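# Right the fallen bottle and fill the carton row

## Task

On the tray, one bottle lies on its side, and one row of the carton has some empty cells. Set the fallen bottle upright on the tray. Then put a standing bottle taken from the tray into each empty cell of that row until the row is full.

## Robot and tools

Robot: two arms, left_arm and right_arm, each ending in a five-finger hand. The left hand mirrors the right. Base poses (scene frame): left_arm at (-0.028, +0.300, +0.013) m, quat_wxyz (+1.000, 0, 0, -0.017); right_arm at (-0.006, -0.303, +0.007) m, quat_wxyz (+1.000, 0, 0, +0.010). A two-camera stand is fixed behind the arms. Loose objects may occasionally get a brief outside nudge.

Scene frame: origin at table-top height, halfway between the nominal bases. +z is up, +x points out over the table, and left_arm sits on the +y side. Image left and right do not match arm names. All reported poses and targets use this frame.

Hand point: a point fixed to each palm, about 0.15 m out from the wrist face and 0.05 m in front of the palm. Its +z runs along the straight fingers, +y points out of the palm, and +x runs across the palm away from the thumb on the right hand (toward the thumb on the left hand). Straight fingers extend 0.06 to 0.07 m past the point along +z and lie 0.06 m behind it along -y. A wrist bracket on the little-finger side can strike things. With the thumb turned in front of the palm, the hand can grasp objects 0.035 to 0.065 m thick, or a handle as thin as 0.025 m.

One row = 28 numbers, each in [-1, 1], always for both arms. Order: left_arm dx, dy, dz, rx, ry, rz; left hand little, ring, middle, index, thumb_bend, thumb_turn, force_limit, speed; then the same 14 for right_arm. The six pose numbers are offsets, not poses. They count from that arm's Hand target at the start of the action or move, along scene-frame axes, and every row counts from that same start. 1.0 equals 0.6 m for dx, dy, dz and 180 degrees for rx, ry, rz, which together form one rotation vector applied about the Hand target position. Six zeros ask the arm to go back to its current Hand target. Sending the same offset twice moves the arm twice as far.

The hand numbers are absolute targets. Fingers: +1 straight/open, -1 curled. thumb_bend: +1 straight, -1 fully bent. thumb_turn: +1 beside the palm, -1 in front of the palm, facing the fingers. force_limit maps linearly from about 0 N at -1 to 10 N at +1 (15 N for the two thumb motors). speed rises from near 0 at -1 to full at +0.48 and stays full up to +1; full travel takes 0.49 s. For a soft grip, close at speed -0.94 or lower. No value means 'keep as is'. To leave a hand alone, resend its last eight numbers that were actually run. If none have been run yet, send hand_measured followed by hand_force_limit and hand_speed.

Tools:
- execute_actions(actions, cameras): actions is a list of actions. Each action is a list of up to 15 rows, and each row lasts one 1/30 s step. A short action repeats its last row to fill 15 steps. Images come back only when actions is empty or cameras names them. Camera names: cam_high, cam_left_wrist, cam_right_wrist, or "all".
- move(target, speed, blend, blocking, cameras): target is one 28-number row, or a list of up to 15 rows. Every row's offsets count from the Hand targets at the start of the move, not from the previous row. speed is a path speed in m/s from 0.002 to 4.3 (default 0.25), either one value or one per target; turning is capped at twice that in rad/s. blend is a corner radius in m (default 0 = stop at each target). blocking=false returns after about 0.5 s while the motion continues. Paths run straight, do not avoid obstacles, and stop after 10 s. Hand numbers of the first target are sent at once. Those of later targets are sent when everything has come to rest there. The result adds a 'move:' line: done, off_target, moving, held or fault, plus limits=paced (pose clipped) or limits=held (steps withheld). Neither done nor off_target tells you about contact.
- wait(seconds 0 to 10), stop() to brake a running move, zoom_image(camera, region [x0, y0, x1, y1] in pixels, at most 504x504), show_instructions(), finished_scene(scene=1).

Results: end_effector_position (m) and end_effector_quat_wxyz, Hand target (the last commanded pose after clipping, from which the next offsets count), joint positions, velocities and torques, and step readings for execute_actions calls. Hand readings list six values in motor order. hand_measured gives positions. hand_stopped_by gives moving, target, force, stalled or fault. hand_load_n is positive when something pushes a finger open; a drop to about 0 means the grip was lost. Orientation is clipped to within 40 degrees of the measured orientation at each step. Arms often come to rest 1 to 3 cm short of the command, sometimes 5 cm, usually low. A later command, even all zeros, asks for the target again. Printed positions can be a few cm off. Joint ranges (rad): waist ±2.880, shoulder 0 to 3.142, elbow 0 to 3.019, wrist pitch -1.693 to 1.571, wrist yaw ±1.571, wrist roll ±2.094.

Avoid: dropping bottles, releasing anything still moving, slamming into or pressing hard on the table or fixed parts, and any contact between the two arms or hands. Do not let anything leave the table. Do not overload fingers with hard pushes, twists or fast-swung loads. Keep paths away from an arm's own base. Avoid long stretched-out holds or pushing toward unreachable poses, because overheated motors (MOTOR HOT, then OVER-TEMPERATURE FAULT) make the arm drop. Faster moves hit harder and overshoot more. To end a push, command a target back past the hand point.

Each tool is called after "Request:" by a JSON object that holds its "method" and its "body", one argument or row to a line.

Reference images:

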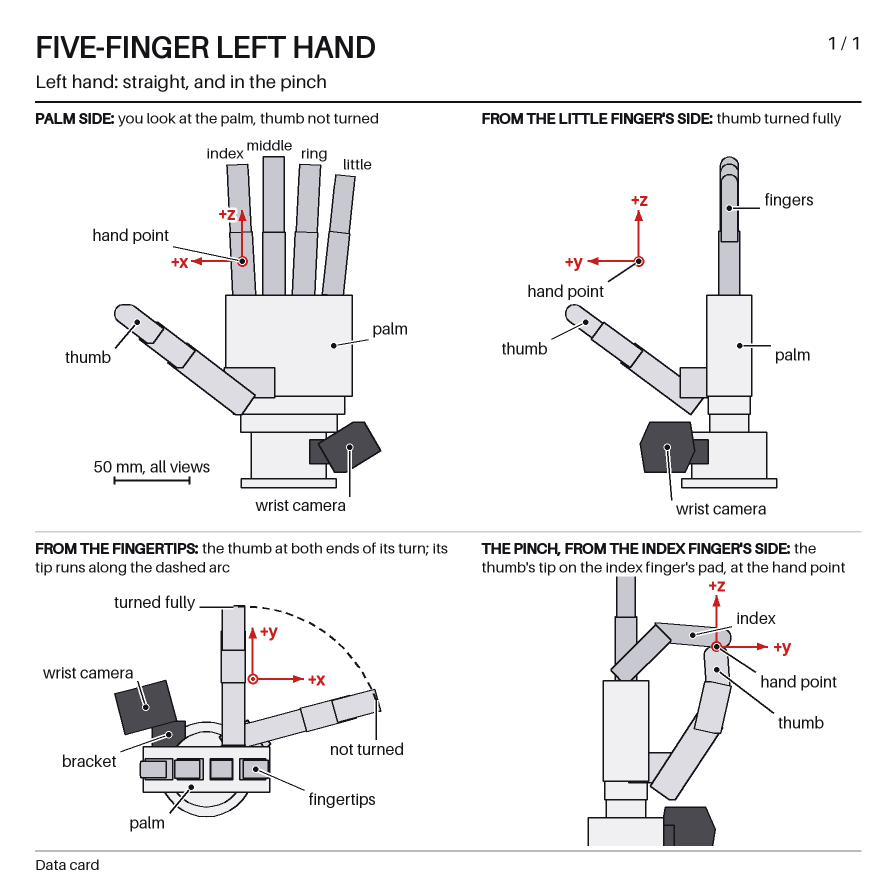

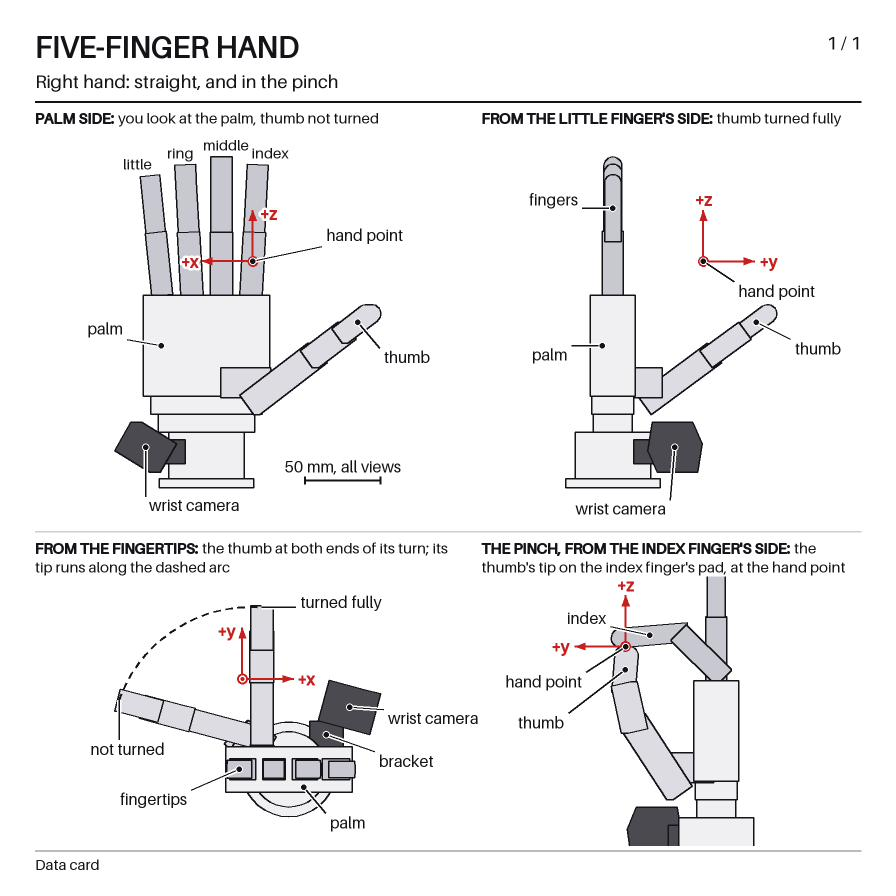

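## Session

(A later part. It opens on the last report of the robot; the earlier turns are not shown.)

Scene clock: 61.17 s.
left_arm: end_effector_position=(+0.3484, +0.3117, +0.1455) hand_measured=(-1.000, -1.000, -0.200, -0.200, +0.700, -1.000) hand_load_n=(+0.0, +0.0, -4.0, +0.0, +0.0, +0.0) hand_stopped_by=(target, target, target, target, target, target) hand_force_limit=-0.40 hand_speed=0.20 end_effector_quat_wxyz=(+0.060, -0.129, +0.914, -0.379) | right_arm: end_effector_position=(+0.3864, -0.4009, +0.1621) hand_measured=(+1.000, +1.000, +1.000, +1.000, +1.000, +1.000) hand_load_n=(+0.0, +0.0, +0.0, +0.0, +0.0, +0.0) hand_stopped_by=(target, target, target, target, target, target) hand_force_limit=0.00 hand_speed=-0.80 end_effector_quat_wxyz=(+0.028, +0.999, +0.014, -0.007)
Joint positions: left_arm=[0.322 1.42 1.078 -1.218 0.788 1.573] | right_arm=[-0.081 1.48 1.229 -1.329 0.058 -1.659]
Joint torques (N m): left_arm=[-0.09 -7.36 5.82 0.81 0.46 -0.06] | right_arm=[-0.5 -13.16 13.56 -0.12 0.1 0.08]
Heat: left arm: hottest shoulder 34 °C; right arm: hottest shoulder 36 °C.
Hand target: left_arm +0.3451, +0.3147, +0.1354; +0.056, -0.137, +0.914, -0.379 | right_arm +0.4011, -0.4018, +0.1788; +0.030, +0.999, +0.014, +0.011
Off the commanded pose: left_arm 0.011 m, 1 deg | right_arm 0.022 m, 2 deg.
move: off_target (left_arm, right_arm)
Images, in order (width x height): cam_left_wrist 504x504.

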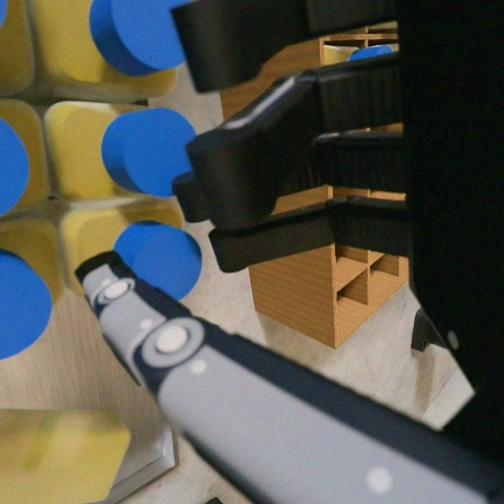

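Request:
{"method": "move", "body": {
  "target": [
    [0, 0, 0.045, 0,0,0, -1,-1,-0.2,-0.2,0.84,-1,-0.4,0.2, 0,0,0.0,0,0,0,1,1,1,1,1,1,0,-0.8],
    [-0.0238, 0.0073, 0.03, 0.017,0.0006,-0.1501, -1,-1,-0.2,-0.2,0.84,-1,-0.4,0.2, 0,0,0.0,0,0,0,1,1,1,1,1,1,0,-0.8],
    [-0.0238, 0.0073, 0.0143, 0.017,0.0006,-0.1501, -1,-1,-0.2,-0.2,0.84,-1,-0.4,0.2, 0,0,0.0,0,0,0,1,1,1,1,1,1,0,-0.8]
  ],
  "speed": 0.1,
  "cameras": ["cam_left_wrist"]
}}

Scene clock: 68.10 s.
left_arm: end_effector_position=(+0.3186, +0.3201, +0.1454) hand_measured=(-1.000, -1.000, -0.200, -0.200, +0.840, -1.000) hand_load_n=(+0.0, +0.0, -1.0, +0.0, +0.0, +0.0) hand_stopped_by=(target, target, target, target, target, target) hand_force_limit=-0.40 hand_speed=0.20 end_effector_quat_wxyz=(-0.035, +0.069, +0.929, -0.361) | right_arm: end_effector_position=(+0.3864, -0.4009, +0.1621) hand_measured=(+1.000, +1.000, +1.000, +1.000, +1.000, +1.000) hand_load_n=(+0.0, +0.0, +0.0, +0.0, +0.0, +0.0) hand_stopped_by=(target, target, target, target, target, target) hand_force_limit=0.00 hand_speed=-0.80 end_effector_quat_wxyz=(+0.028, +0.999, +0.014, -0.007)
Joint positions: left_arm=[0.287 1.522 1.184 -1.592 0.664 2.095] | right_arm=[-0.081 1.48 1.229 -1.329 0.058 -1.659]
Joint torques (N m): left_arm=[-1.9 -7.41 8.58 -0.17 0.29 0.04] | right_arm=[-0.44 -13.16 13.57 -0.12 0.1 0.08]
Heat: left arm: hottest shoulder 34 °C; right arm: hottest shoulder 36 °C.
Hand target: left_arm +0.3309, +0.3191, +0.1441; -0.031, +0.081, +0.930, -0.357 | right_arm +0.4011, -0.4018, +0.1788; +0.030, +0.999, +0.014, +0.011
Off the commanded pose: left_arm 0.012 m, 2 deg | right_arm 0.022 m, 2 deg.
move: off_target (left_arm, right_arm)
Images, in order (width x height): cam_left_wrist 504x504.

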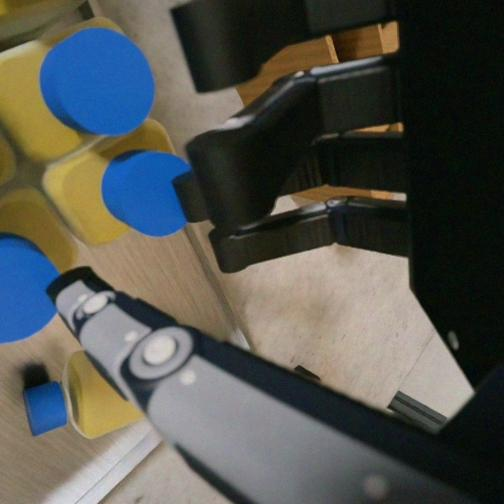

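Request:
{"method": "move", "body": {
  "target": [0.0267, -0.0083, 0.0133, 0,0,0, -1,-1,-0.2,-0.2,0.84,-1,-0.4,0.2, 0,0,0.0,0,0,0,1,1,1,1,1,1,0,-0.8],
  "speed": 0.1,
  "cameras": ["cam_left_wrist"]
}}

Scene clock: 69.70 s.
left_arm: end_effector_position=(+0.3322, +0.3161, +0.1476) hand_measured=(-1.000, -1.000, -0.200, -0.200, +0.840, -1.000) hand_load_n=(+0.0, +0.0, +0.0, +0.0, +0.5, +0.0) hand_stopped_by=(target, target, target, target, target, target) hand_force_limit=-0.40 hand_speed=0.20 end_effector_quat_wxyz=(-0.035, +0.076, +0.930, -0.359) | right_arm: end_effector_position=(+0.3864, -0.4009, +0.1621) hand_measured=(+1.000, +1.000, +1.000, +1.000, +1.000, +1.000) hand_load_n=(+0.0, +0.0, +0.0, +0.0, +0.0, +0.0) hand_stopped_by=(target, target, target, target, target, target) hand_force_limit=0.00 hand_speed=-0.80 end_effector_quat_wxyz=(+0.028, +0.999, +0.014, -0.007)
Joint positions: left_arm=[0.266 1.547 1.221 -1.592 0.665 2.086] | right_arm=[-0.081 1.48 1.229 -1.329 0.058 -1.659]
Joint torques (N m): left_arm=[-1.85 -7.88 9.81 -0.58 0.51 -0.1] | right_arm=[-0.44 -13.22 13.57 -0.1 0.1 0.08]
Heat: left arm: hottest shoulder 34 °C; right arm: hottest shoulder 36 °C.
Hand target: left_arm +0.3469, +0.3141, +0.1521; -0.031, +0.081, +0.930, -0.357 | right_arm +0.4011, -0.4018, +0.1788; +0.030, +0.999, +0.014, +0.011
Off the commanded pose: left_arm 0.016 m, 1 deg | right_arm 0.022 m, 2 deg.
move: off_target (left_arm, right_arm)
Images, in order (width x height): cam_left_wrist 504x504.

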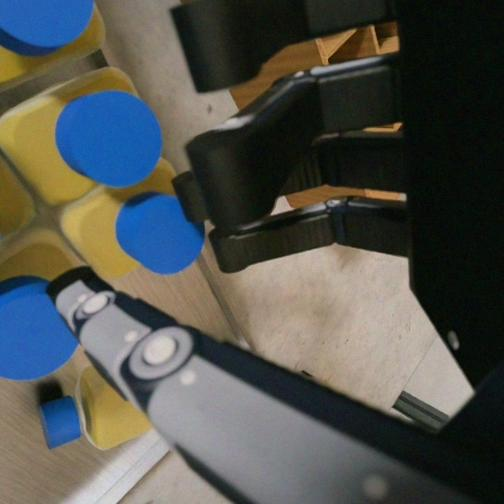

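Request:
{"method": "move", "body": {
  "target": [
    [0, 0, 0, 0,0,0, -1,-1,0.16,0.0,0.76,-1,-0.4,0.2, 0,0,0.0,0,0,0,1,1,1,1,1,1,0,-0.8],
    [0.0075, -0.0057, -0.0127, 0,0,0, -1,-1,0.16,0.0,0.76,-1,-0.4,0.2, 0,0,0.0,0,0,0,1,1,1,1,1,1,0,-0.8]
  ],
  "speed": 0.05,
  "cameras": ["cam_left_wrist"]
}}

Scene clock: 73.63 s.
left_arm: end_effector_position=(+0.3347, +0.3127, +0.1422) hand_measured=(-1.000, -1.000, +0.160, +0.000, +0.760, -1.000) hand_load_n=(+0.0, +0.0, +0.0, +0.0, +0.0, +0.0) hand_stopped_by=(target, target, target, target, target, target) hand_force_limit=-0.40 hand_speed=0.20 end_effector_quat_wxyz=(-0.039, +0.074, +0.929, -0.360) | right_arm: end_effector_position=(+0.3864, -0.4009, +0.1621) hand_measured=(+1.000, +1.000, +1.000, +1.000, +1.000, +1.000) hand_load_n=(+0.0, -0.5, +0.0, +0.0, +0.0, +0.0) hand_stopped_by=(target, target, target, target, target, target) hand_force_limit=0.00 hand_speed=-0.80 end_effector_quat_wxyz=(+0.028, +0.999, +0.014, -0.007)
Joint positions: left_arm=[0.257 1.562 1.221 -1.581 0.668 2.074] | right_arm=[-0.081 1.48 1.229 -1.329 0.058 -1.659]
Joint torques (N m): left_arm=[-1.9 -8 9.51 -0.17 0.52 -0.08] | right_arm=[-0.56 -13.22 13.56 -0.12 0.1 0.08]
Heat: left arm: hottest elbow 35 °C; right arm: hottest shoulder 36 °C.
Hand target: left_arm +0.3514, +0.3107, +0.1445; -0.031, +0.081, +0.930, -0.357 | right_arm +0.4011, -0.4018, +0.1788; +0.030, +0.999, +0.014, +0.011
Off the commanded pose: left_arm 0.017 m, 1 deg | right_arm 0.022 m, 2 deg.
move: off_target (left_arm, right_arm)
Images, in order (width x height): cam_left_wrist 504x504.

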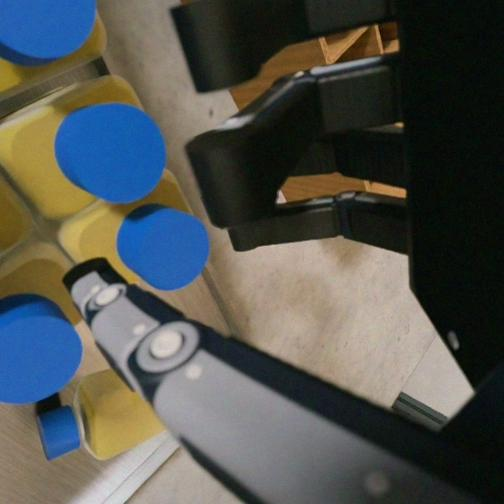

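Request:
{"method": "move", "body": {
  "target": [0.003, 0, -0.023, 0,0,0, -1,-1,0.16,0.0,0.76,-1,-0.4,0.2, 0,0,0.0,0,0,0,1,1,1,1,1,1,0,-0.8],
  "speed": 0.04,
  "cameras": ["cam_left_wrist"]
}}

Scene clock: 74.90 s.
left_arm: end_effector_position=(+0.3433, +0.3145, +0.1333) hand_measured=(-1.000, -1.000, +0.160, +0.000, +0.760, -1.000) hand_load_n=(+0.0, +0.0, +0.0, +0.0, +0.0, +0.0) hand_stopped_by=(target, target, target, target, target, target) hand_force_limit=-0.40 hand_speed=0.20 end_effector_quat_wxyz=(-0.032, +0.076, +0.930, -0.358) | right_arm: end_effector_position=(+0.3864, -0.4009, +0.1621) hand_measured=(+1.000, +1.000, +1.000, +1.000, +1.000, +1.000) hand_load_n=(+0.0, +0.0, +0.0, +0.0, +0.0, +0.0) hand_stopped_by=(target, target, target, target, target, target) hand_force_limit=0.00 hand_speed=-0.80 end_effector_quat_wxyz=(+0.028, +0.999, +0.014, -0.007)
Joint positions: left_arm=[0.257 1.579 1.221 -1.545 0.668 2.073] | right_arm=[-0.081 1.48 1.229 -1.329 0.058 -1.659]
Joint torques (N m): left_arm=[-1.96 -8.29 8.17 -0.06 0.52 -0.1] | right_arm=[-0.44 -13.22 13.57 -0.12 0.1 0.08]
Heat: left arm: hottest elbow 35 °C; right arm: hottest shoulder 36 °C.
Hand target: left_arm +0.3532, +0.3107, +0.1307; -0.031, +0.081, +0.930, -0.357 | right_arm +0.4011, -0.4018, +0.1788; +0.030, +0.999, +0.014, +0.011
Off the commanded pose: left_arm 0.011 m, 1 deg | right_arm 0.022 m, 2 deg.
move: off_target (left_arm, right_arm)
Images, in order (width x height): cam_left_wrist 504x504.

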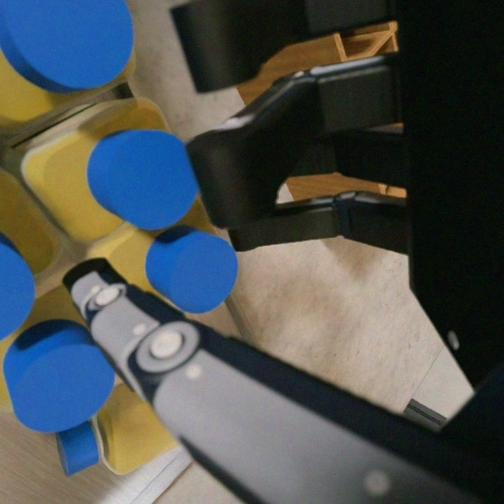

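Request:
{"method": "move", "body": {
  "target": [-0.0117, -0.003, -0.008, 0,0,0, -1,-1,0.16,0.0,0.76,-1,-0.4,0.2, 0,0,0.0,0,0,0,1,1,1,1,1,1,0,-0.8],
  "speed": 0.04,
  "cameras": ["cam_left_wrist"]
}}

Scene clock: 76.13 s.
left_arm: end_effector_position=(+0.3473, +0.3151, +0.1320) hand_measured=(-1.000, -1.000, +0.160, +0.000, +0.760, -1.000) hand_load_n=(+0.0, +0.0, +0.0, +0.0, +0.0, +0.0) hand_stopped_by=(target, target, target, target, target, target) hand_force_limit=-0.40 hand_speed=0.20 end_effector_quat_wxyz=(-0.025, +0.079, +0.931, -0.355) | right_arm: end_effector_position=(+0.3864, -0.4009, +0.1621) hand_measured=(+1.000, +1.000, +1.000, +1.000, +1.000, +1.000) hand_load_n=(+0.0, +0.0, +0.5, +0.0, +0.0, +0.5) hand_stopped_by=(target, target, target, target, target, target) hand_force_limit=0.00 hand_speed=-0.80 end_effector_quat_wxyz=(+0.028, +0.999, +0.014, -0.007)
Joint positions: left_arm=[0.256 1.579 1.221 -1.529 0.668 2.072] | right_arm=[-0.081 1.48 1.229 -1.329 0.058 -1.659]
Joint torques (N m): left_arm=[-1.9 -9.23 6.02 -0.1 0.52 -0.09] | right_arm=[-0.38 -13.16 13.55 -0.1 0.11 0.08]
Heat: left arm: hottest elbow 35 °C; right arm: hottest shoulder 36 °C.
Hand target: left_arm +0.3462, +0.3088, +0.1259; -0.031, +0.081, +0.930, -0.357 | right_arm +0.4011, -0.4018, +0.1788; +0.030, +0.999, +0.014, +0.011
Off the commanded pose: left_arm 0.009 m, 1 deg | right_arm 0.022 m, 2 deg.
move: off_target (right_arm)
Images, in order (width x height): cam_left_wrist 504x504.

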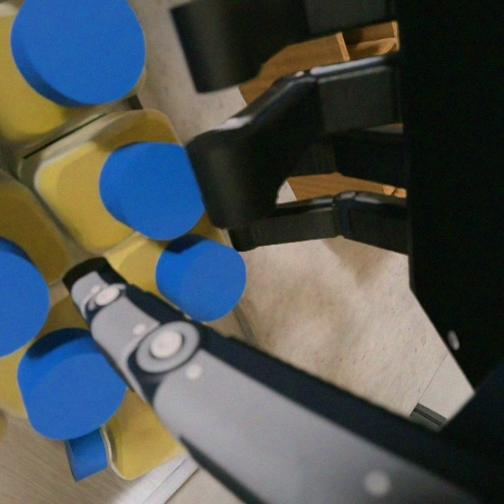

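Request:
{"method": "move", "body": {
  "target": [
    [-0.01, 0.0, 0.04, 0,0,0, -1,-1,0.16,0.0,0.76,-1,-0.4,0.2, 0,0,0.0,0,0,0,1,1,1,1,1,1,0,-0.8],
    [-0.01, 0.0, 0.0, 0,0,0, -1,-1,0.16,0.0,0.76,-1,-0.4,0.2, 0,0,0.0,0,0,0,1,1,1,1,1,1,0,-0.8]
  ],
  "speed": 0.06,
  "cameras": ["cam_left_wrist"]
}}

Scene clock: 78.70 s.
left_arm: end_effector_position=(+0.3412, +0.3137, +0.1357) hand_measured=(-1.000, -1.000, +0.160, +0.000, +0.760, -1.000) hand_load_n=(+0.0, +0.0, +0.0, +0.0, +0.0, +0.0) hand_stopped_by=(target, target, target, target, target, target) hand_force_limit=-0.40 hand_speed=0.20 end_effector_quat_wxyz=(-0.021, +0.081, +0.931, -0.354) | right_arm: end_effector_position=(+0.3864, -0.4009, +0.1621) hand_measured=(+1.000, +1.000, +1.000, +1.000, +1.000, +1.000) hand_load_n=(-0.5, +0.0, +0.0, +0.0, +0.0, +0.0) hand_stopped_by=(target, target, target, target, target, target) hand_force_limit=0.00 hand_speed=-0.80 end_effector_quat_wxyz=(+0.028, +0.999, +0.014, -0.007)
Joint positions: left_arm=[0.256 1.554 1.204 -1.528 0.668 2.072] | right_arm=[-0.081 1.48 1.229 -1.329 0.058 -1.659]
Joint torques (N m): left_arm=[-1.67 -8.23 6.04 -0.05 0.47 -0.06] | right_arm=[-0.5 -13.16 13.56 -0.12 0.11 0.08]
Heat: left arm: hottest elbow 35 °C; right arm: hottest shoulder 36 °C.
Hand target: left_arm +0.3402, +0.3088, +0.1258; -0.031, +0.081, +0.930, -0.357 | right_arm +0.4011, -0.4018, +0.1788; +0.030, +0.999, +0.014, +0.011
Off the commanded pose: left_arm 0.011 m, 1 deg | right_arm 0.022 m, 2 deg.
move: off_target (left_arm, right_arm)
Images, in order (width x height): cam_left_wrist 504x504.

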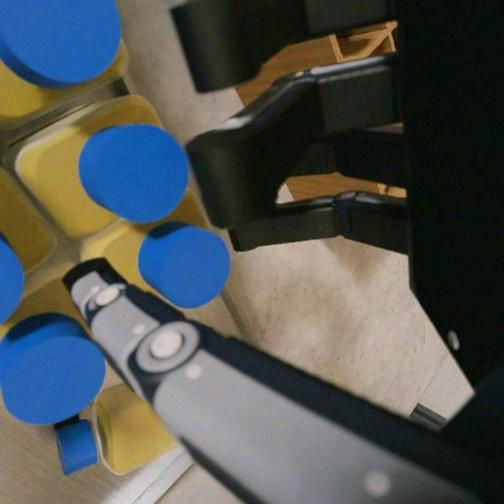

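Request:
{"method": "move", "body": {
  "target": [-0.0092, -0.002, -0.022, 0,0,0, -1,-1,0.16,0.0,0.76,-1,-0.4,0.2, 0,0,0.0,0,0,0,1,1,1,1,1,1,0,-0.8],
  "speed": 0.04,
  "cameras": ["cam_left_wrist"]
}}

Scene clock: 79.80 s.
left_arm: end_effector_position=(+0.3361, +0.3126, +0.1222) hand_measured=(-1.000, -1.000, +0.160, +0.000, +0.760, -1.000) hand_load_n=(+0.5, +0.0, -0.5, +0.0, +0.0, +0.0) hand_stopped_by=(target, target, target, target, target, target) hand_force_limit=-0.40 hand_speed=0.20 end_effector_quat_wxyz=(-0.021, +0.081, +0.931, -0.354) | right_arm: end_effector_position=(+0.3864, -0.4009, +0.1621) hand_measured=(+1.000, +1.000, +1.000, +1.000, +1.000, +1.000) hand_load_n=(+0.0, +0.0, +0.0, +0.0, +0.0, +0.0) hand_stopped_by=(target, target, target, target, target, target) hand_force_limit=0.00 hand_speed=-0.80 end_effector_quat_wxyz=(+0.028, +0.999, +0.014, -0.007)
Joint positions: left_arm=[0.256 1.554 1.166 -1.491 0.668 2.072] | right_arm=[-0.081 1.48 1.229 -1.329 0.058 -1.659]
Joint torques (N m): left_arm=[-1.73 -8 5.91 -0.08 0.49 -0.06] | right_arm=[-0.44 -13.22 13.55 -0.12 0.1 0.08]
Heat: left arm: hottest shoulder 34 °C; right arm: hottest shoulder 36 °C.
Hand target: left_arm +0.3346, +0.3076, +0.1125; -0.031, +0.081, +0.930, -0.357 | right_arm +0.4011, -0.4018, +0.1788; +0.030, +0.999, +0.014, +0.011
Off the commanded pose: left_arm 0.011 m, 1 deg | right_arm 0.022 m, 2 deg.
move: off_target (left_arm, right_arm)
Images, in order (width x height): cam_left_wrist 504x504.

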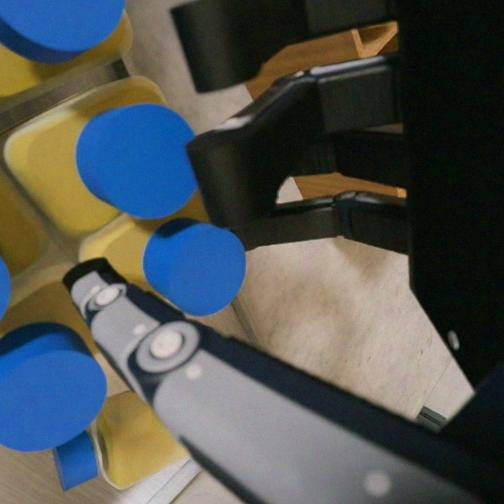

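Request:
{"method": "move", "body": {
  "target": [0, 0, 0, 0,0,0, -1,-1,-0.5,-0.5,0.2,-1,-0.4,-0.9, 0,0,0.0,0,0,0,1,1,1,1,1,1,0,-0.8],
  "speed": 0.04,
  "cameras": ["cam_left_wrist"]
}}

Scene clock: 81.40 s.
left_arm: end_effector_position=(+0.3364, +0.3116, +0.1224) hand_measured=(-1.000, -1.000, -0.044, -0.222, +0.648, -1.000) hand_load_n=(+0.0, +0.0, +1.5, +3.5, +4.5, +0.0) hand_stopped_by=(target, target, force, force, force, target) hand_force_limit=-0.40 hand_speed=-0.90 end_effector_quat_wxyz=(-0.020, +0.081, +0.931, -0.356) | right_arm: end_effector_position=(+0.3864, -0.4009, +0.1621) hand_measured=(+1.000, +1.000, +1.000, +1.000, +1.000, +1.000) hand_load_n=(+0.0, +0.0, +0.0, +0.0, +0.0, +0.0) hand_stopped_by=(target, target, target, target, target, target) hand_force_limit=0.00 hand_speed=-0.80 end_effector_quat_wxyz=(+0.028, +0.999, +0.014, -0.007)
Joint positions: left_arm=[0.255 1.554 1.166 -1.49 0.671 2.072] | right_arm=[-0.081 1.48 1.229 -1.329 0.058 -1.659]
Joint torques (N m): left_arm=[-1.61 -8 5.94 -0.06 0.38 -0.05] | right_arm=[-0.44 -13.22 13.56 -0.1 0.1 0.08]
Heat: left arm: hottest shoulder 34 °C; right arm: hottest shoulder 36 °C.
Hand target: left_arm +0.3346, +0.3077, +0.1126; -0.031, +0.081, +0.930, -0.357 | right_arm +0.4011, -0.4018, +0.1788; +0.030, +0.999, +0.014, +0.011
Off the commanded pose: left_arm 0.011 m, 1 deg | right_arm 0.022 m, 2 deg.
move: off_target (left_arm, right_arm)
Images, in order (width x height): cam_left_wrist 504x504.

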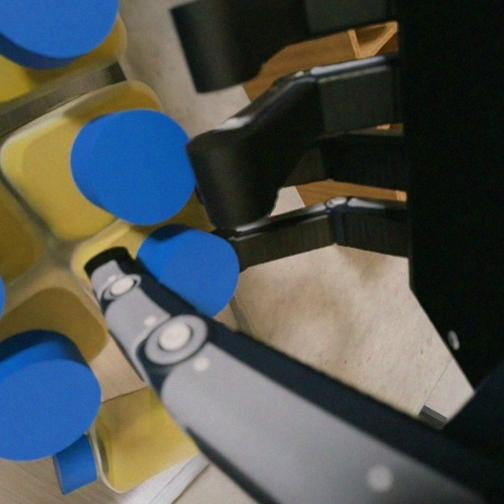

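Request:
{"method": "move", "body": {
  "target": [0, 0, 0.1, 0,0,0, -1,-1,-0.5,-0.5,0.2,-1,-0.4,-0.9, 0,0,0.0,0,0,0,1,1,1,1,1,1,0,-0.8],
  "speed": 0.06,
  "cameras": ["cam_left_wrist", "cam_high"]
}}

Scene clock: 83.30 s.
left_arm: end_effector_position=(+0.3226, +0.3085, +0.1560) hand_measured=(-1.000, -1.000, -0.044, -0.222, +0.648, -1.000) hand_load_n=(-0.5, +0.0, +0.5, +3.5, +4.5, -0.5) hand_stopped_by=(target, target, force, force, force, target) hand_force_limit=-0.40 hand_speed=-0.90 end_effector_quat_wxyz=(-0.044, +0.072, +0.928, -0.363) | right_arm: end_effector_position=(+0.3864, -0.4009, +0.1621) hand_measured=(+1.000, +1.000, +1.000, +1.000, +1.000, +1.000) hand_load_n=(+0.0, +0.0, +0.0, +0.0, +0.0, +0.0) hand_stopped_by=(target, target, target, target, target, target) hand_force_limit=0.00 hand_speed=-0.80 end_effector_quat_wxyz=(+0.028, +0.999, +0.014, -0.007)
Joint positions: left_arm=[0.255 1.526 1.214 -1.619 0.671 2.072] | right_arm=[-0.081 1.48 1.229 -1.329 0.058 -1.659]
Joint torques (N m): left_arm=[-1.61 -9.76 10.17 -1.18 0.38 -0.06] | right_arm=[-0.5 -13.16 13.57 -0.12 0.1 0.08]
Heat: left arm: hottest elbow 35 °C; right arm: hottest shoulder 37 °C.
Hand target: left_arm +0.3346, +0.3077, +0.1725; -0.031, +0.081, +0.930, -0.357 | right_arm +0.4011, -0.4018, +0.1788; +0.030, +0.999, +0.014, +0.011
Off the commanded pose: left_arm 0.020 m, 2 deg | right_arm 0.022 m, 2 deg.
move: off_target (left_arm, right_arm)
Images, in order (width x height): cam_high 504x504, cam_left_wrist 504x504.

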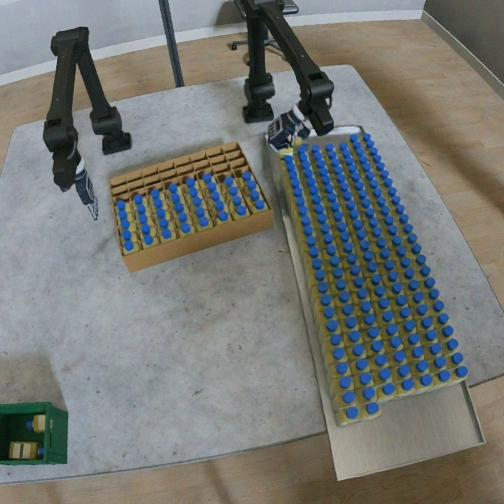

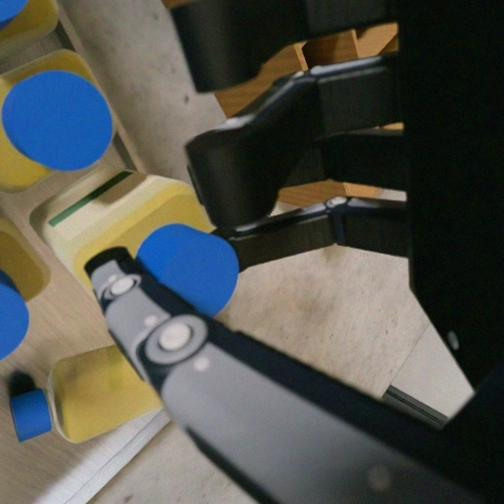

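Request:
{"method": "move", "body": {
  "target": [
    [0.01, 0, 0.1, 0,0,0, -1,-1,-0.5,-0.5,0.2,-1,-0.4,-0.9, 0,0,0.0,0,0,0,1,1,1,1,1,1,0,-0.8],
    [0.01, 0, 0.19, 0,0,0.0667, -1,-1,-0.5,-0.5,0.2,-1,-0.4,-0.9, 0,0,0.0,0,0,0,1,1,1,1,1,1,0,-0.8]
  ],
  "speed": 0.08,
  "cameras": ["cam_left_wrist", "cam_high"]
}}

Scene clock: 86.97 s.
left_arm: end_effector_position=(+0.3329, +0.3017, +0.2649) hand_measured=(-1.000, -1.000, -0.044, -0.222, +0.648, -1.000) hand_load_n=(+0.0, +0.0, +0.5, +3.5, +4.5, +0.0) hand_stopped_by=(target, target, force, force, force, target) hand_force_limit=-0.40 hand_speed=-0.90 end_effector_quat_wxyz=(+0.015, -0.025, +0.937, -0.348) | right_arm: end_effector_position=(+0.3864, -0.4009, +0.1621) hand_measured=(+1.000, +1.000, +1.000, +1.000, +1.000, +1.000) hand_load_n=(+0.0, +0.0, +0.0, +0.0, +0.0, +0.0) hand_stopped_by=(target, target, target, target, target, target) hand_force_limit=0.00 hand_speed=-0.80 end_effector_quat_wxyz=(+0.028, +0.999, +0.014, -0.007)
Joint positions: left_arm=[0.251 1.392 1.384 -1.689 0.702 1.781] | right_arm=[-0.081 1.48 1.229 -1.329 0.058 -1.659]
Joint torques (N m): left_arm=[0.21 -8.82 11.29 -0.65 0.61 -0.13] | right_arm=[-0.5 -13.16 13.56 -0.1 0.1 0.08]
Heat: left arm: hottest elbow 35 °C; right arm: hottest shoulder 37 °C.
Hand target: left_arm +0.3406, +0.3076, +0.2867; +0.007, -0.016, +0.933, -0.358 | right_arm +0.4011, -0.4018, +0.1788; +0.030, +0.999, +0.014, +0.011
Off the commanded pose: left_arm 0.024 m, 2 deg | right_arm 0.022 m, 2 deg.
joint sent to its limit (left arm) — joint 4 (wrist pitch), lower limit. The joint targets are off in orientation, not in position.
move: off_target (left_arm, right_arm)
Images, in order (width x height): cam_high 504x504, cam_left_wrist 504x504.

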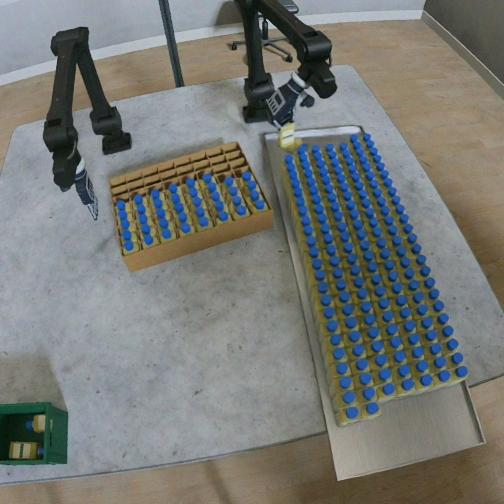

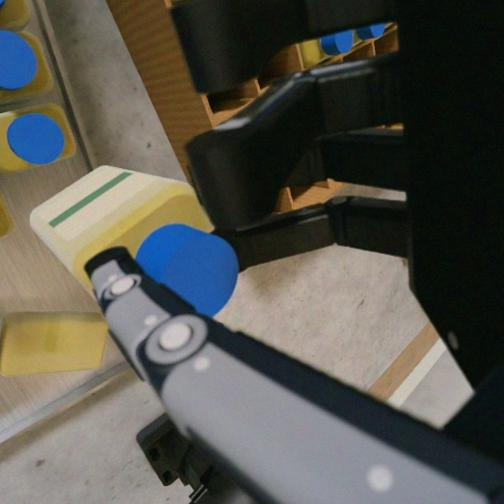

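Request:
{"method": "move", "body": {
  "target": [0.0657, -0.221, 0.0055, 0,0,0, -1,-1,-0.5,-0.5,0.2,-1,-0.4,-0.9, 0,0,0.0,0,0,0,1,1,1,1,1,1,0,-0.8],
  "speed": 0.12,
  "cameras": ["cam_left_wrist", "cam_high"]
}}

Scene clock: 89.33 s.
left_arm: end_effector_position=(+0.3634, +0.1811, +0.2762) hand_measured=(-1.000, -1.000, -0.044, -0.222, +0.648, -1.000) hand_load_n=(+0.0, +0.0, +0.5, +3.5, +4.5, -1.0) hand_stopped_by=(target, target, force, force, force, target) hand_force_limit=-0.40 hand_speed=-0.90 end_effector_quat_wxyz=(-0.012, -0.025, +0.934, -0.357) | right_arm: end_effector_position=(+0.3864, -0.4009, +0.1621) hand_measured=(+1.000, +1.000, +1.000, +1.000, +1.000, +1.000) hand_load_n=(+0.0, +0.0, +0.0, +0.0, -0.5, +0.0) hand_stopped_by=(target, target, target, target, target, target) hand_force_limit=0.00 hand_speed=-0.80 end_effector_quat_wxyz=(+0.028, +0.999, +0.014, -0.007)
Joint positions: left_arm=[-0.042 1.443 1.459 -1.525 0.728 1.416] | right_arm=[-0.081 1.48 1.229 -1.329 0.058 -1.659]
Joint torques (N m): left_arm=[-1.67 -8.18 11.74 0.57 0.46 -0.09] | right_arm=[-0.44 -13.16 13.57 -0.12 0.11 0.08]
Heat: left arm: hottest elbow 35 °C; right arm: hottest shoulder 37 °C.
Hand target: left_arm +0.3800, +0.1751, +0.2899; +0.007, -0.016, +0.933, -0.358 | right_arm +0.4011, -0.4018, +0.1788; +0.030, +0.999, +0.014, +0.011
Off the commanded pose: left_arm 0.022 m, 2 deg | right_arm 0.022 m, 2 deg.
move: off_target (left_arm, right_arm)
Images, in order (width x height): cam_high 504x504, cam_left_wrist 504x504.

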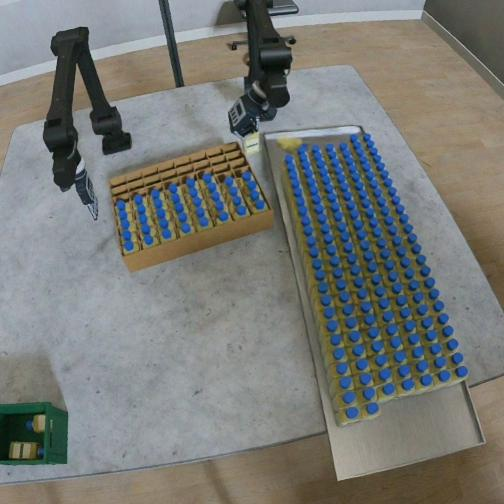

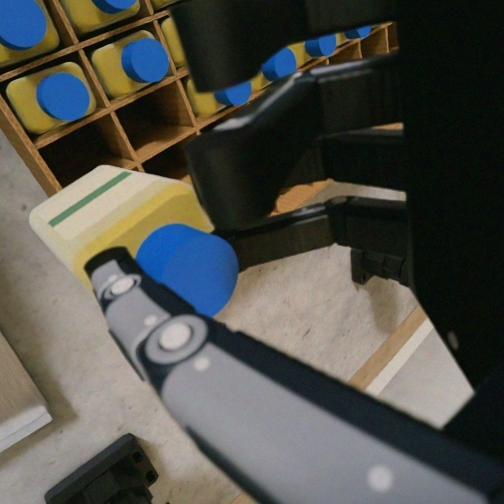

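Request:
{"method": "zoom_image", "body": {
  "camera": "cam_left_wrist",
  "region": [0, 0, 250, 200]
}}

Scaled by 2.016.

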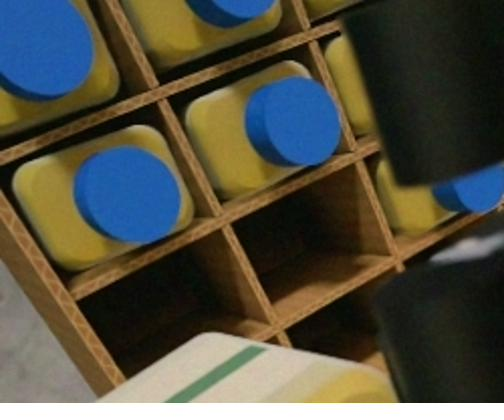

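Request:
{"method": "move", "body": {
  "target": [0.0303, -0.1557, -0.0137, 0.0008,-0.0194,-0.0066, -1,-1,-0.5,-0.5,0.2,-1,-0.4,-0.9, 0,0,0.0,0,0,0,1,1,1,1,1,1,0,-0.8],
  "speed": 0.12,
  "cameras": ["cam_left_wrist", "cam_high"]
}}

Scene clock: 97.37 s.
left_arm: end_effector_position=(+0.3804, +0.0917, +0.2639) hand_measured=(-1.000, -1.000, -0.044, -0.222, +0.648, -1.000) hand_load_n=(+0.0, +0.0, +0.0, +3.5, +4.0, +0.0) hand_stopped_by=(target, target, force, force, force, target) hand_force_limit=-0.40 hand_speed=-0.90 end_effector_quat_wxyz=(+0.008, -0.005, +0.936, -0.351) | right_arm: end_effector_position=(+0.3864, -0.4009, +0.1621) hand_measured=(+1.000, +1.000, +1.000, +1.000, +1.000, +1.000) hand_load_n=(+0.0, +0.0, +0.0, +0.0, +0.0, +0.0) hand_stopped_by=(target, target, target, target, target, target) hand_force_limit=0.00 hand_speed=-0.80 end_effector_quat_wxyz=(+0.028, +0.999, +0.014, -0.007)
Joint positions: left_arm=[-0.246 1.472 1.459 -1.298 0.676 1.187] | right_arm=[-0.081 1.48 1.229 -1.329 0.058 -1.659]
Joint torques (N m): left_arm=[-1.61 -9.05 12.36 1.01 0.38 -0.11] | right_arm=[-0.44 -13.16 13.56 -0.12 0.1 0.08]
Heat: left arm: hottest elbow 37 °C; right arm: hottest shoulder 37 °C.
Hand target: left_arm +0.3981, +0.0816, +0.2816; +0.031, +0.004, +0.933, -0.357 | right_arm +0.4011, -0.4018, +0.1788; +0.030, +0.999, +0.014, +0.011
Off the commanded pose: left_arm 0.027 m, 3 deg | right_arm 0.022 m, 2 deg.
move: off_target (left_arm, right_arm)
Images, in order (width x height): cam_high 504x504, cam_left_wrist 504x504.

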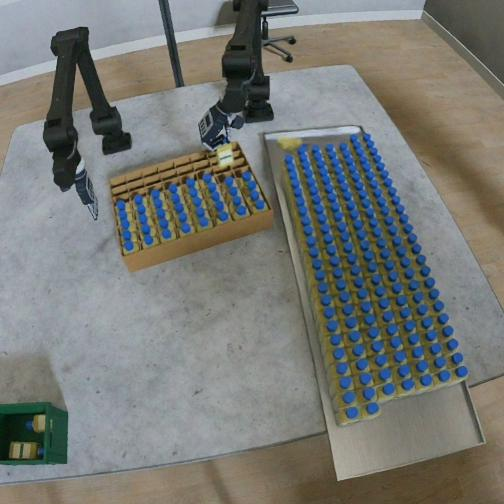

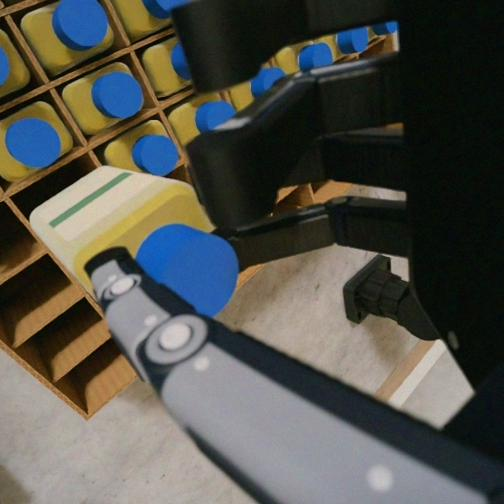

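Request:
{"method": "zoom_image", "body": {
  "camera": "cam_left_wrist",
  "region": [0, 60, 240, 300]
}}

Scaled by 2.100.

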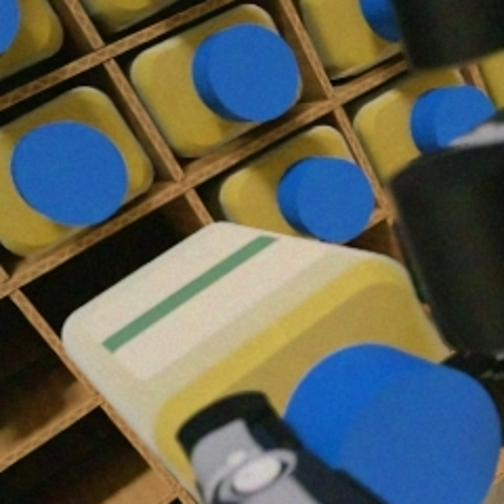

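Request:
{"method": "move", "body": {
  "target": [0, 0.0, -0.078, 0,0,0, -1,-1,-0.5,-0.5,0.2,-1,-0.4,-0.9, 0,0,0.0,0,0,0,1,1,1,1,1,1,0,-0.8],
  "speed": 0.06,
  "cameras": ["cam_left_wrist"]
}}

Request:
{"method": "zoom_image", "body": {
  "camera": "cam_left_wrist",
  "region": [0, 60, 240, 300]
}}

Scene clock: 101.63 s.
left_arm: end_effector_position=(+0.3972, +0.0870, +0.2418) hand_measured=(-1.000, -1.000, -0.044, -0.222, +0.648, -1.000) hand_load_n=(+0.0, +0.0, +0.0, +3.5, +4.5, -0.5) hand_stopped_by=(target, target, force, force, force, target) hand_force_limit=-0.40 hand_speed=-0.90 end_effector_quat_wxyz=(+0.035, +0.004, +0.933, -0.358) | right_arm: end_effector_position=(+0.3864, -0.4009, +0.1621) hand_measured=(+1.000, +1.000, +1.000, +1.000, +1.000, +1.000) hand_load_n=(+0.0, +0.0, +0.0, +0.0, +0.0, +0.0) hand_stopped_by=(target, target, target, target, target, target) hand_force_limit=0.00 hand_speed=-0.80 end_effector_quat_wxyz=(+0.028, +0.999, +0.014, -0.007)
Joint positions: left_arm=[-0.246 1.481 1.407 -1.177 0.675 1.186] | right_arm=[-0.081 1.48 1.229 -1.329 0.058 -1.659]
Joint torques (N m): left_arm=[-1.61 -9.35 7.75 1.22 0.39 -0.1] | right_arm=[-0.5 -13.22 13.57 -0.09 0.11 0.08]
Heat: left arm: hottest elbow 37 °C; right arm: hottest shoulder 37 °C.
Hand target: left_arm +0.3982, +0.0816, +0.2350; +0.032, +0.004, +0.933, -0.357 | right_arm +0.4011, -0.4018, +0.1788; +0.030, +0.999, +0.014, +0.011
Off the commanded pose: left_arm 0.009 m, 0 deg | right_arm 0.022 m, 2 deg.
move: off_target (right_arm)
Images, in order (width x height): cam_left_wrist 504x504.

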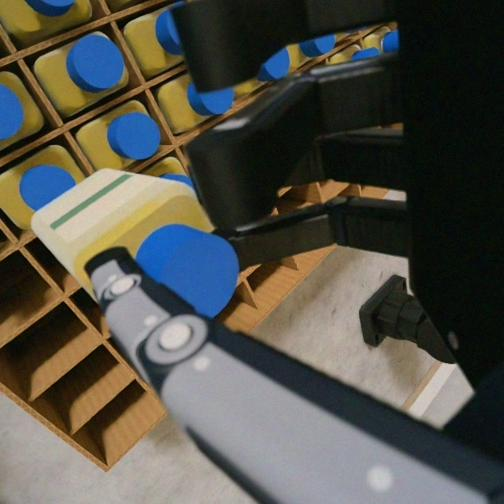

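Scaled by 2.100.

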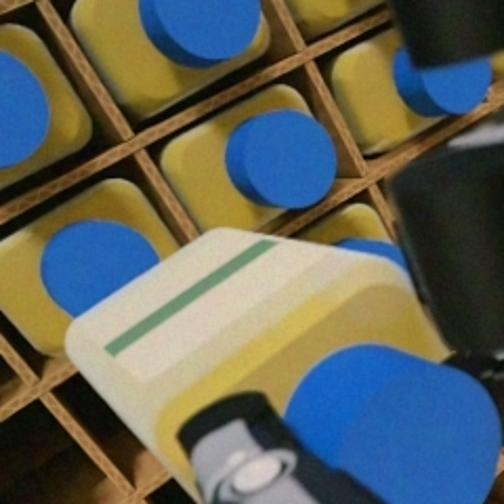

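Request:
{"method": "move", "body": {
  "target": [
    [-0.033, 0.0057, 0.01, 0.0006,0.0134,0.0006, -1,-1,-0.5,-0.5,0.2,-1,-0.4,-0.9, 0,0,0.0,0,0,0,1,1,1,1,1,1,0,-0.8],
    [-0.033, 0.0057, -0.0325, 0.0006,0.0134,0.0006, -1,-1,-0.5,-0.5,0.2,-1,-0.4,-0.9, 0,0,0.0,0,0,0,1,1,1,1,1,1,0,-0.8]
  ],
  "speed": 0.06,
  "cameras": ["cam_left_wrist"]
}}

Request:
{"method": "zoom_image", "body": {
  "camera": "cam_left_wrist",
  "region": [0, 60, 240, 300]
}}

Scene clock: 104.07 s.
left_arm: end_effector_position=(+0.3804, +0.0910, +0.2148) hand_measured=(-1.000, -1.000, -0.044, -0.222, +0.648, -1.000) hand_load_n=(+0.0, +0.0, +0.0, +3.5, +4.5, -0.5) hand_stopped_by=(target, target, force, force, force, target) hand_force_limit=-0.40 hand_speed=-0.90 end_effector_quat_wxyz=(+0.010, -0.008, +0.936, -0.353) | right_arm: end_effector_position=(+0.3864, -0.4009, +0.1621) hand_measured=(+1.000, +1.000, +1.000, +1.000, +1.000, +1.000) hand_load_n=(+0.0, +0.0, +0.0, +0.0, +0.0, +0.0) hand_stopped_by=(target, target, target, target, target, target) hand_force_limit=0.00 hand_speed=-0.80 end_effector_quat_wxyz=(+0.028, +0.999, +0.014, -0.007)
Joint positions: left_arm=[-0.246 1.478 1.336 -1.16 0.678 1.179] | right_arm=[-0.081 1.48 1.229 -1.329 0.058 -1.659]
Joint velocities: left_arm=[within noise] | right_arm=[0.005 -0.015 -0.012 -0.046 -0.007 -0.066]
Joint torques (N m): left_arm=[-1.73 -10.46 7.53 0.99 0.59 -0.11] | right_arm=[-0.5 -13.22 13.57 -0.1 0.11 0.08]
Heat: left arm: hottest elbow 37 °C; right arm: hottest shoulder 37 °C.
Hand target: left_arm +0.3784, +0.0851, +0.2154; +0.012, -0.004, +0.934, -0.356 | right_arm +0.4011, -0.4018, +0.1788; +0.030, +0.999, +0.014, +0.011
Off the commanded pose: left_arm 0.006 m, 1 deg | right_arm 0.022 m, 2 deg.
move: off_target (right_arm)
Images, in order (width x height): cam_left_wrist 504x504.

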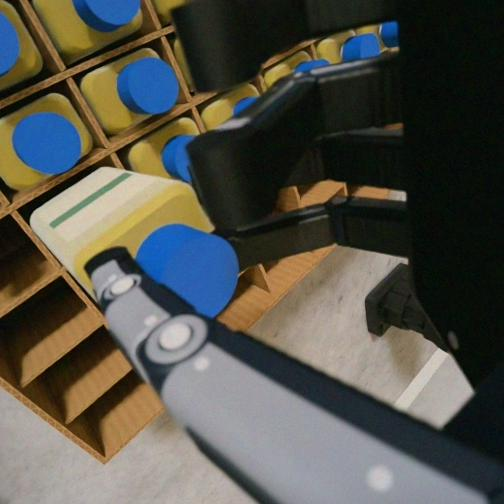

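Scaled by 2.100.

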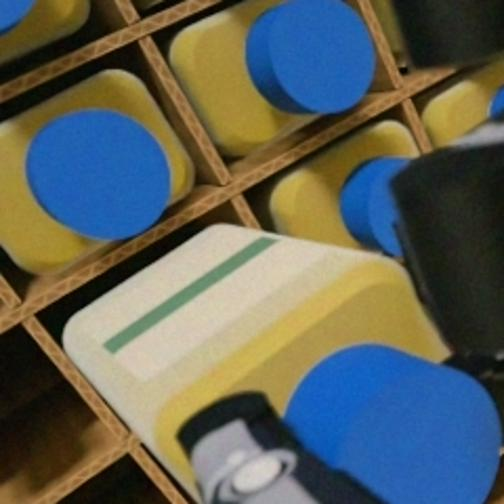

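Request:
{"method": "move", "body": {
  "target": [0.004, -0.004, -0.02, 0,0.0,0, -1,-1,-0.5,-0.5,0.2,-1,-0.4,-0.9, 0,0,0.0,0,0,0,1,1,1,1,1,1,0,-0.8],
  "speed": 0.03,
  "cameras": ["cam_left_wrist"]
}}

Request:
{"method": "zoom_image", "body": {
  "camera": "cam_left_wrist",
  "region": [0, 60, 240, 300]
}}

Scene clock: 106.03 s.
left_arm: end_effector_position=(+0.3822, +0.0894, +0.2080) hand_measured=(-1.000, -1.000, -0.044, -0.222, +0.648, -1.000) hand_load_n=(+0.0, +0.0, +0.0, +3.5, +4.0, -0.5) hand_stopped_by=(target, target, force, force, force, target) hand_force_limit=-0.40 hand_speed=-0.90 end_effector_quat_wxyz=(+0.016, -0.006, +0.935, -0.355) | right_arm: end_effector_position=(+0.3864, -0.4009, +0.1621) hand_measured=(+1.000, +1.000, +1.000, +1.000, +1.000, +1.000) hand_load_n=(+0.0, +0.0, +0.0, +0.0, -0.5, +0.0) hand_stopped_by=(target, target, target, target, target, target) hand_force_limit=0.00 hand_speed=-0.80 end_effector_quat_wxyz=(+0.028, +0.999, +0.014, -0.007)
Joint positions: left_arm=[-0.248 1.478 1.317 -1.126 0.678 1.175] | right_arm=[-0.081 1.48 1.229 -1.329 0.058 -1.659]
Joint torques (N m): left_arm=[-1.9 -9.52 7.54 1.07 0.55 -0.11] | right_arm=[-0.44 -13.16 13.57 -0.1 0.1 0.08]
Heat: left arm: hottest elbow 37 °C; right arm: hottest elbow 38 °C.
Hand target: left_arm +0.3807, +0.0826, +0.2034; +0.012, -0.004, +0.934, -0.356 | right_arm +0.4011, -0.4018, +0.1788; +0.030, +0.999, +0.014, +0.011
Off the commanded pose: left_arm 0.008 m, 1 deg | right_arm 0.022 m, 2 deg.
move: off_target (right_arm)
Images, in order (width x height): cam_left_wrist 504x504.

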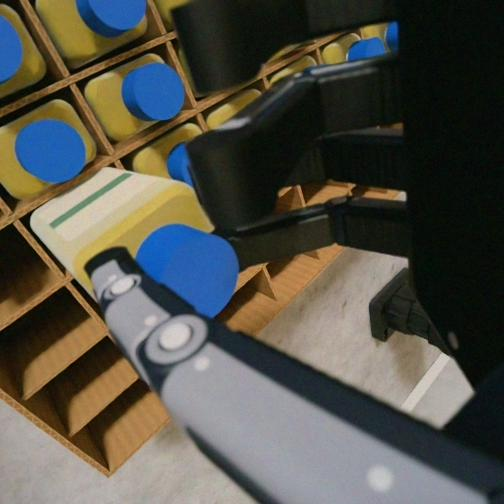

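Scaled by 2.100.

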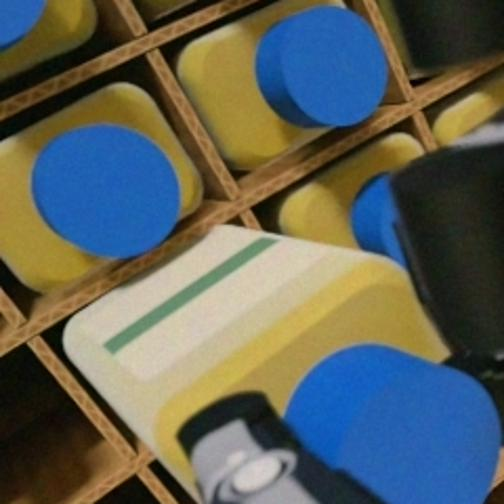

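Request:
{"method": "zoom_image", "body": {
  "camera": "cam_left_wrist",
  "region": [0, 130, 130, 260]
}}

Scaled by 3.877.

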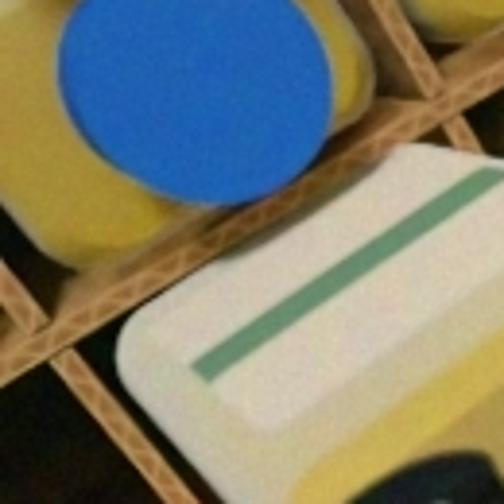

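Request:
{"method": "move", "body": {
  "target": [-0.002, -0.003, -0.0167, 0,0.0,0, -1,-1,-0.5,-0.5,0.2,-1,-0.4,-0.9, 0,0,0.0,0,0,0,1,1,1,1,1,1,0,-0.8],
  "speed": 0.03,
  "cameras": ["cam_left_wrist"]
}}

Request:
{"method": "zoom_image", "body": {
  "camera": "cam_left_wrist",
  "region": [0, 130, 130, 260]
}}

Scene clock: 108.17 s.
left_arm: end_effector_position=(+0.3812, +0.0879, +0.1992) hand_measured=(-1.000, -1.000, -0.044, -0.222, +0.648, -1.000) hand_load_n=(+0.5, +0.0, +0.0, +3.5, +4.5, -0.5) hand_stopped_by=(target, target, force, force, force, target) hand_force_limit=-0.40 hand_speed=-0.90 end_effector_quat_wxyz=(+0.017, -0.006, +0.934, -0.356) | right_arm: end_effector_position=(+0.3864, -0.4009, +0.1621) hand_measured=(+1.000, +1.000, +1.000, +1.000, +1.000, +1.000) hand_load_n=(+0.0, +0.0, +0.0, +0.0, +0.5, +0.0) hand_stopped_by=(target, target, target, target, target, target) hand_force_limit=0.00 hand_speed=-0.80 end_effector_quat_wxyz=(+0.028, +0.999, +0.014, -0.007)
Joint positions: left_arm=[-0.251 1.478 1.293 -1.096 0.678 1.169] | right_arm=[-0.081 1.48 1.229 -1.329 0.058 -1.659]
Joint torques (N m): left_arm=[-1.96 -9.29 7.51 1.03 0.51 -0.08] | right_arm=[-0.38 -13.16 13.57 -0.12 0.11 0.08]
Heat: left arm: hottest elbow 37 °C; right arm: hottest elbow 38 °C.
Hand target: left_arm +0.3796, +0.0808, +0.1934; +0.012, -0.004, +0.934, -0.357 | right_arm +0.4011, -0.4018, +0.1788; +0.030, +0.999, +0.014, +0.011
Off the commanded pose: left_arm 0.009 m, 1 deg | right_arm 0.022 m, 2 deg.
move: off_target (right_arm)
Images, in order (width x height): cam_left_wrist 504x504.

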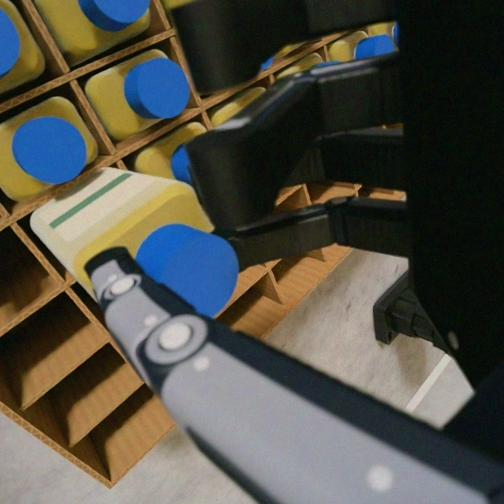

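Scaled by 3.877.

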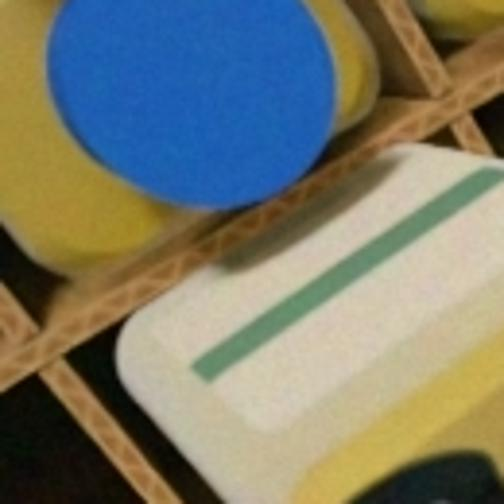

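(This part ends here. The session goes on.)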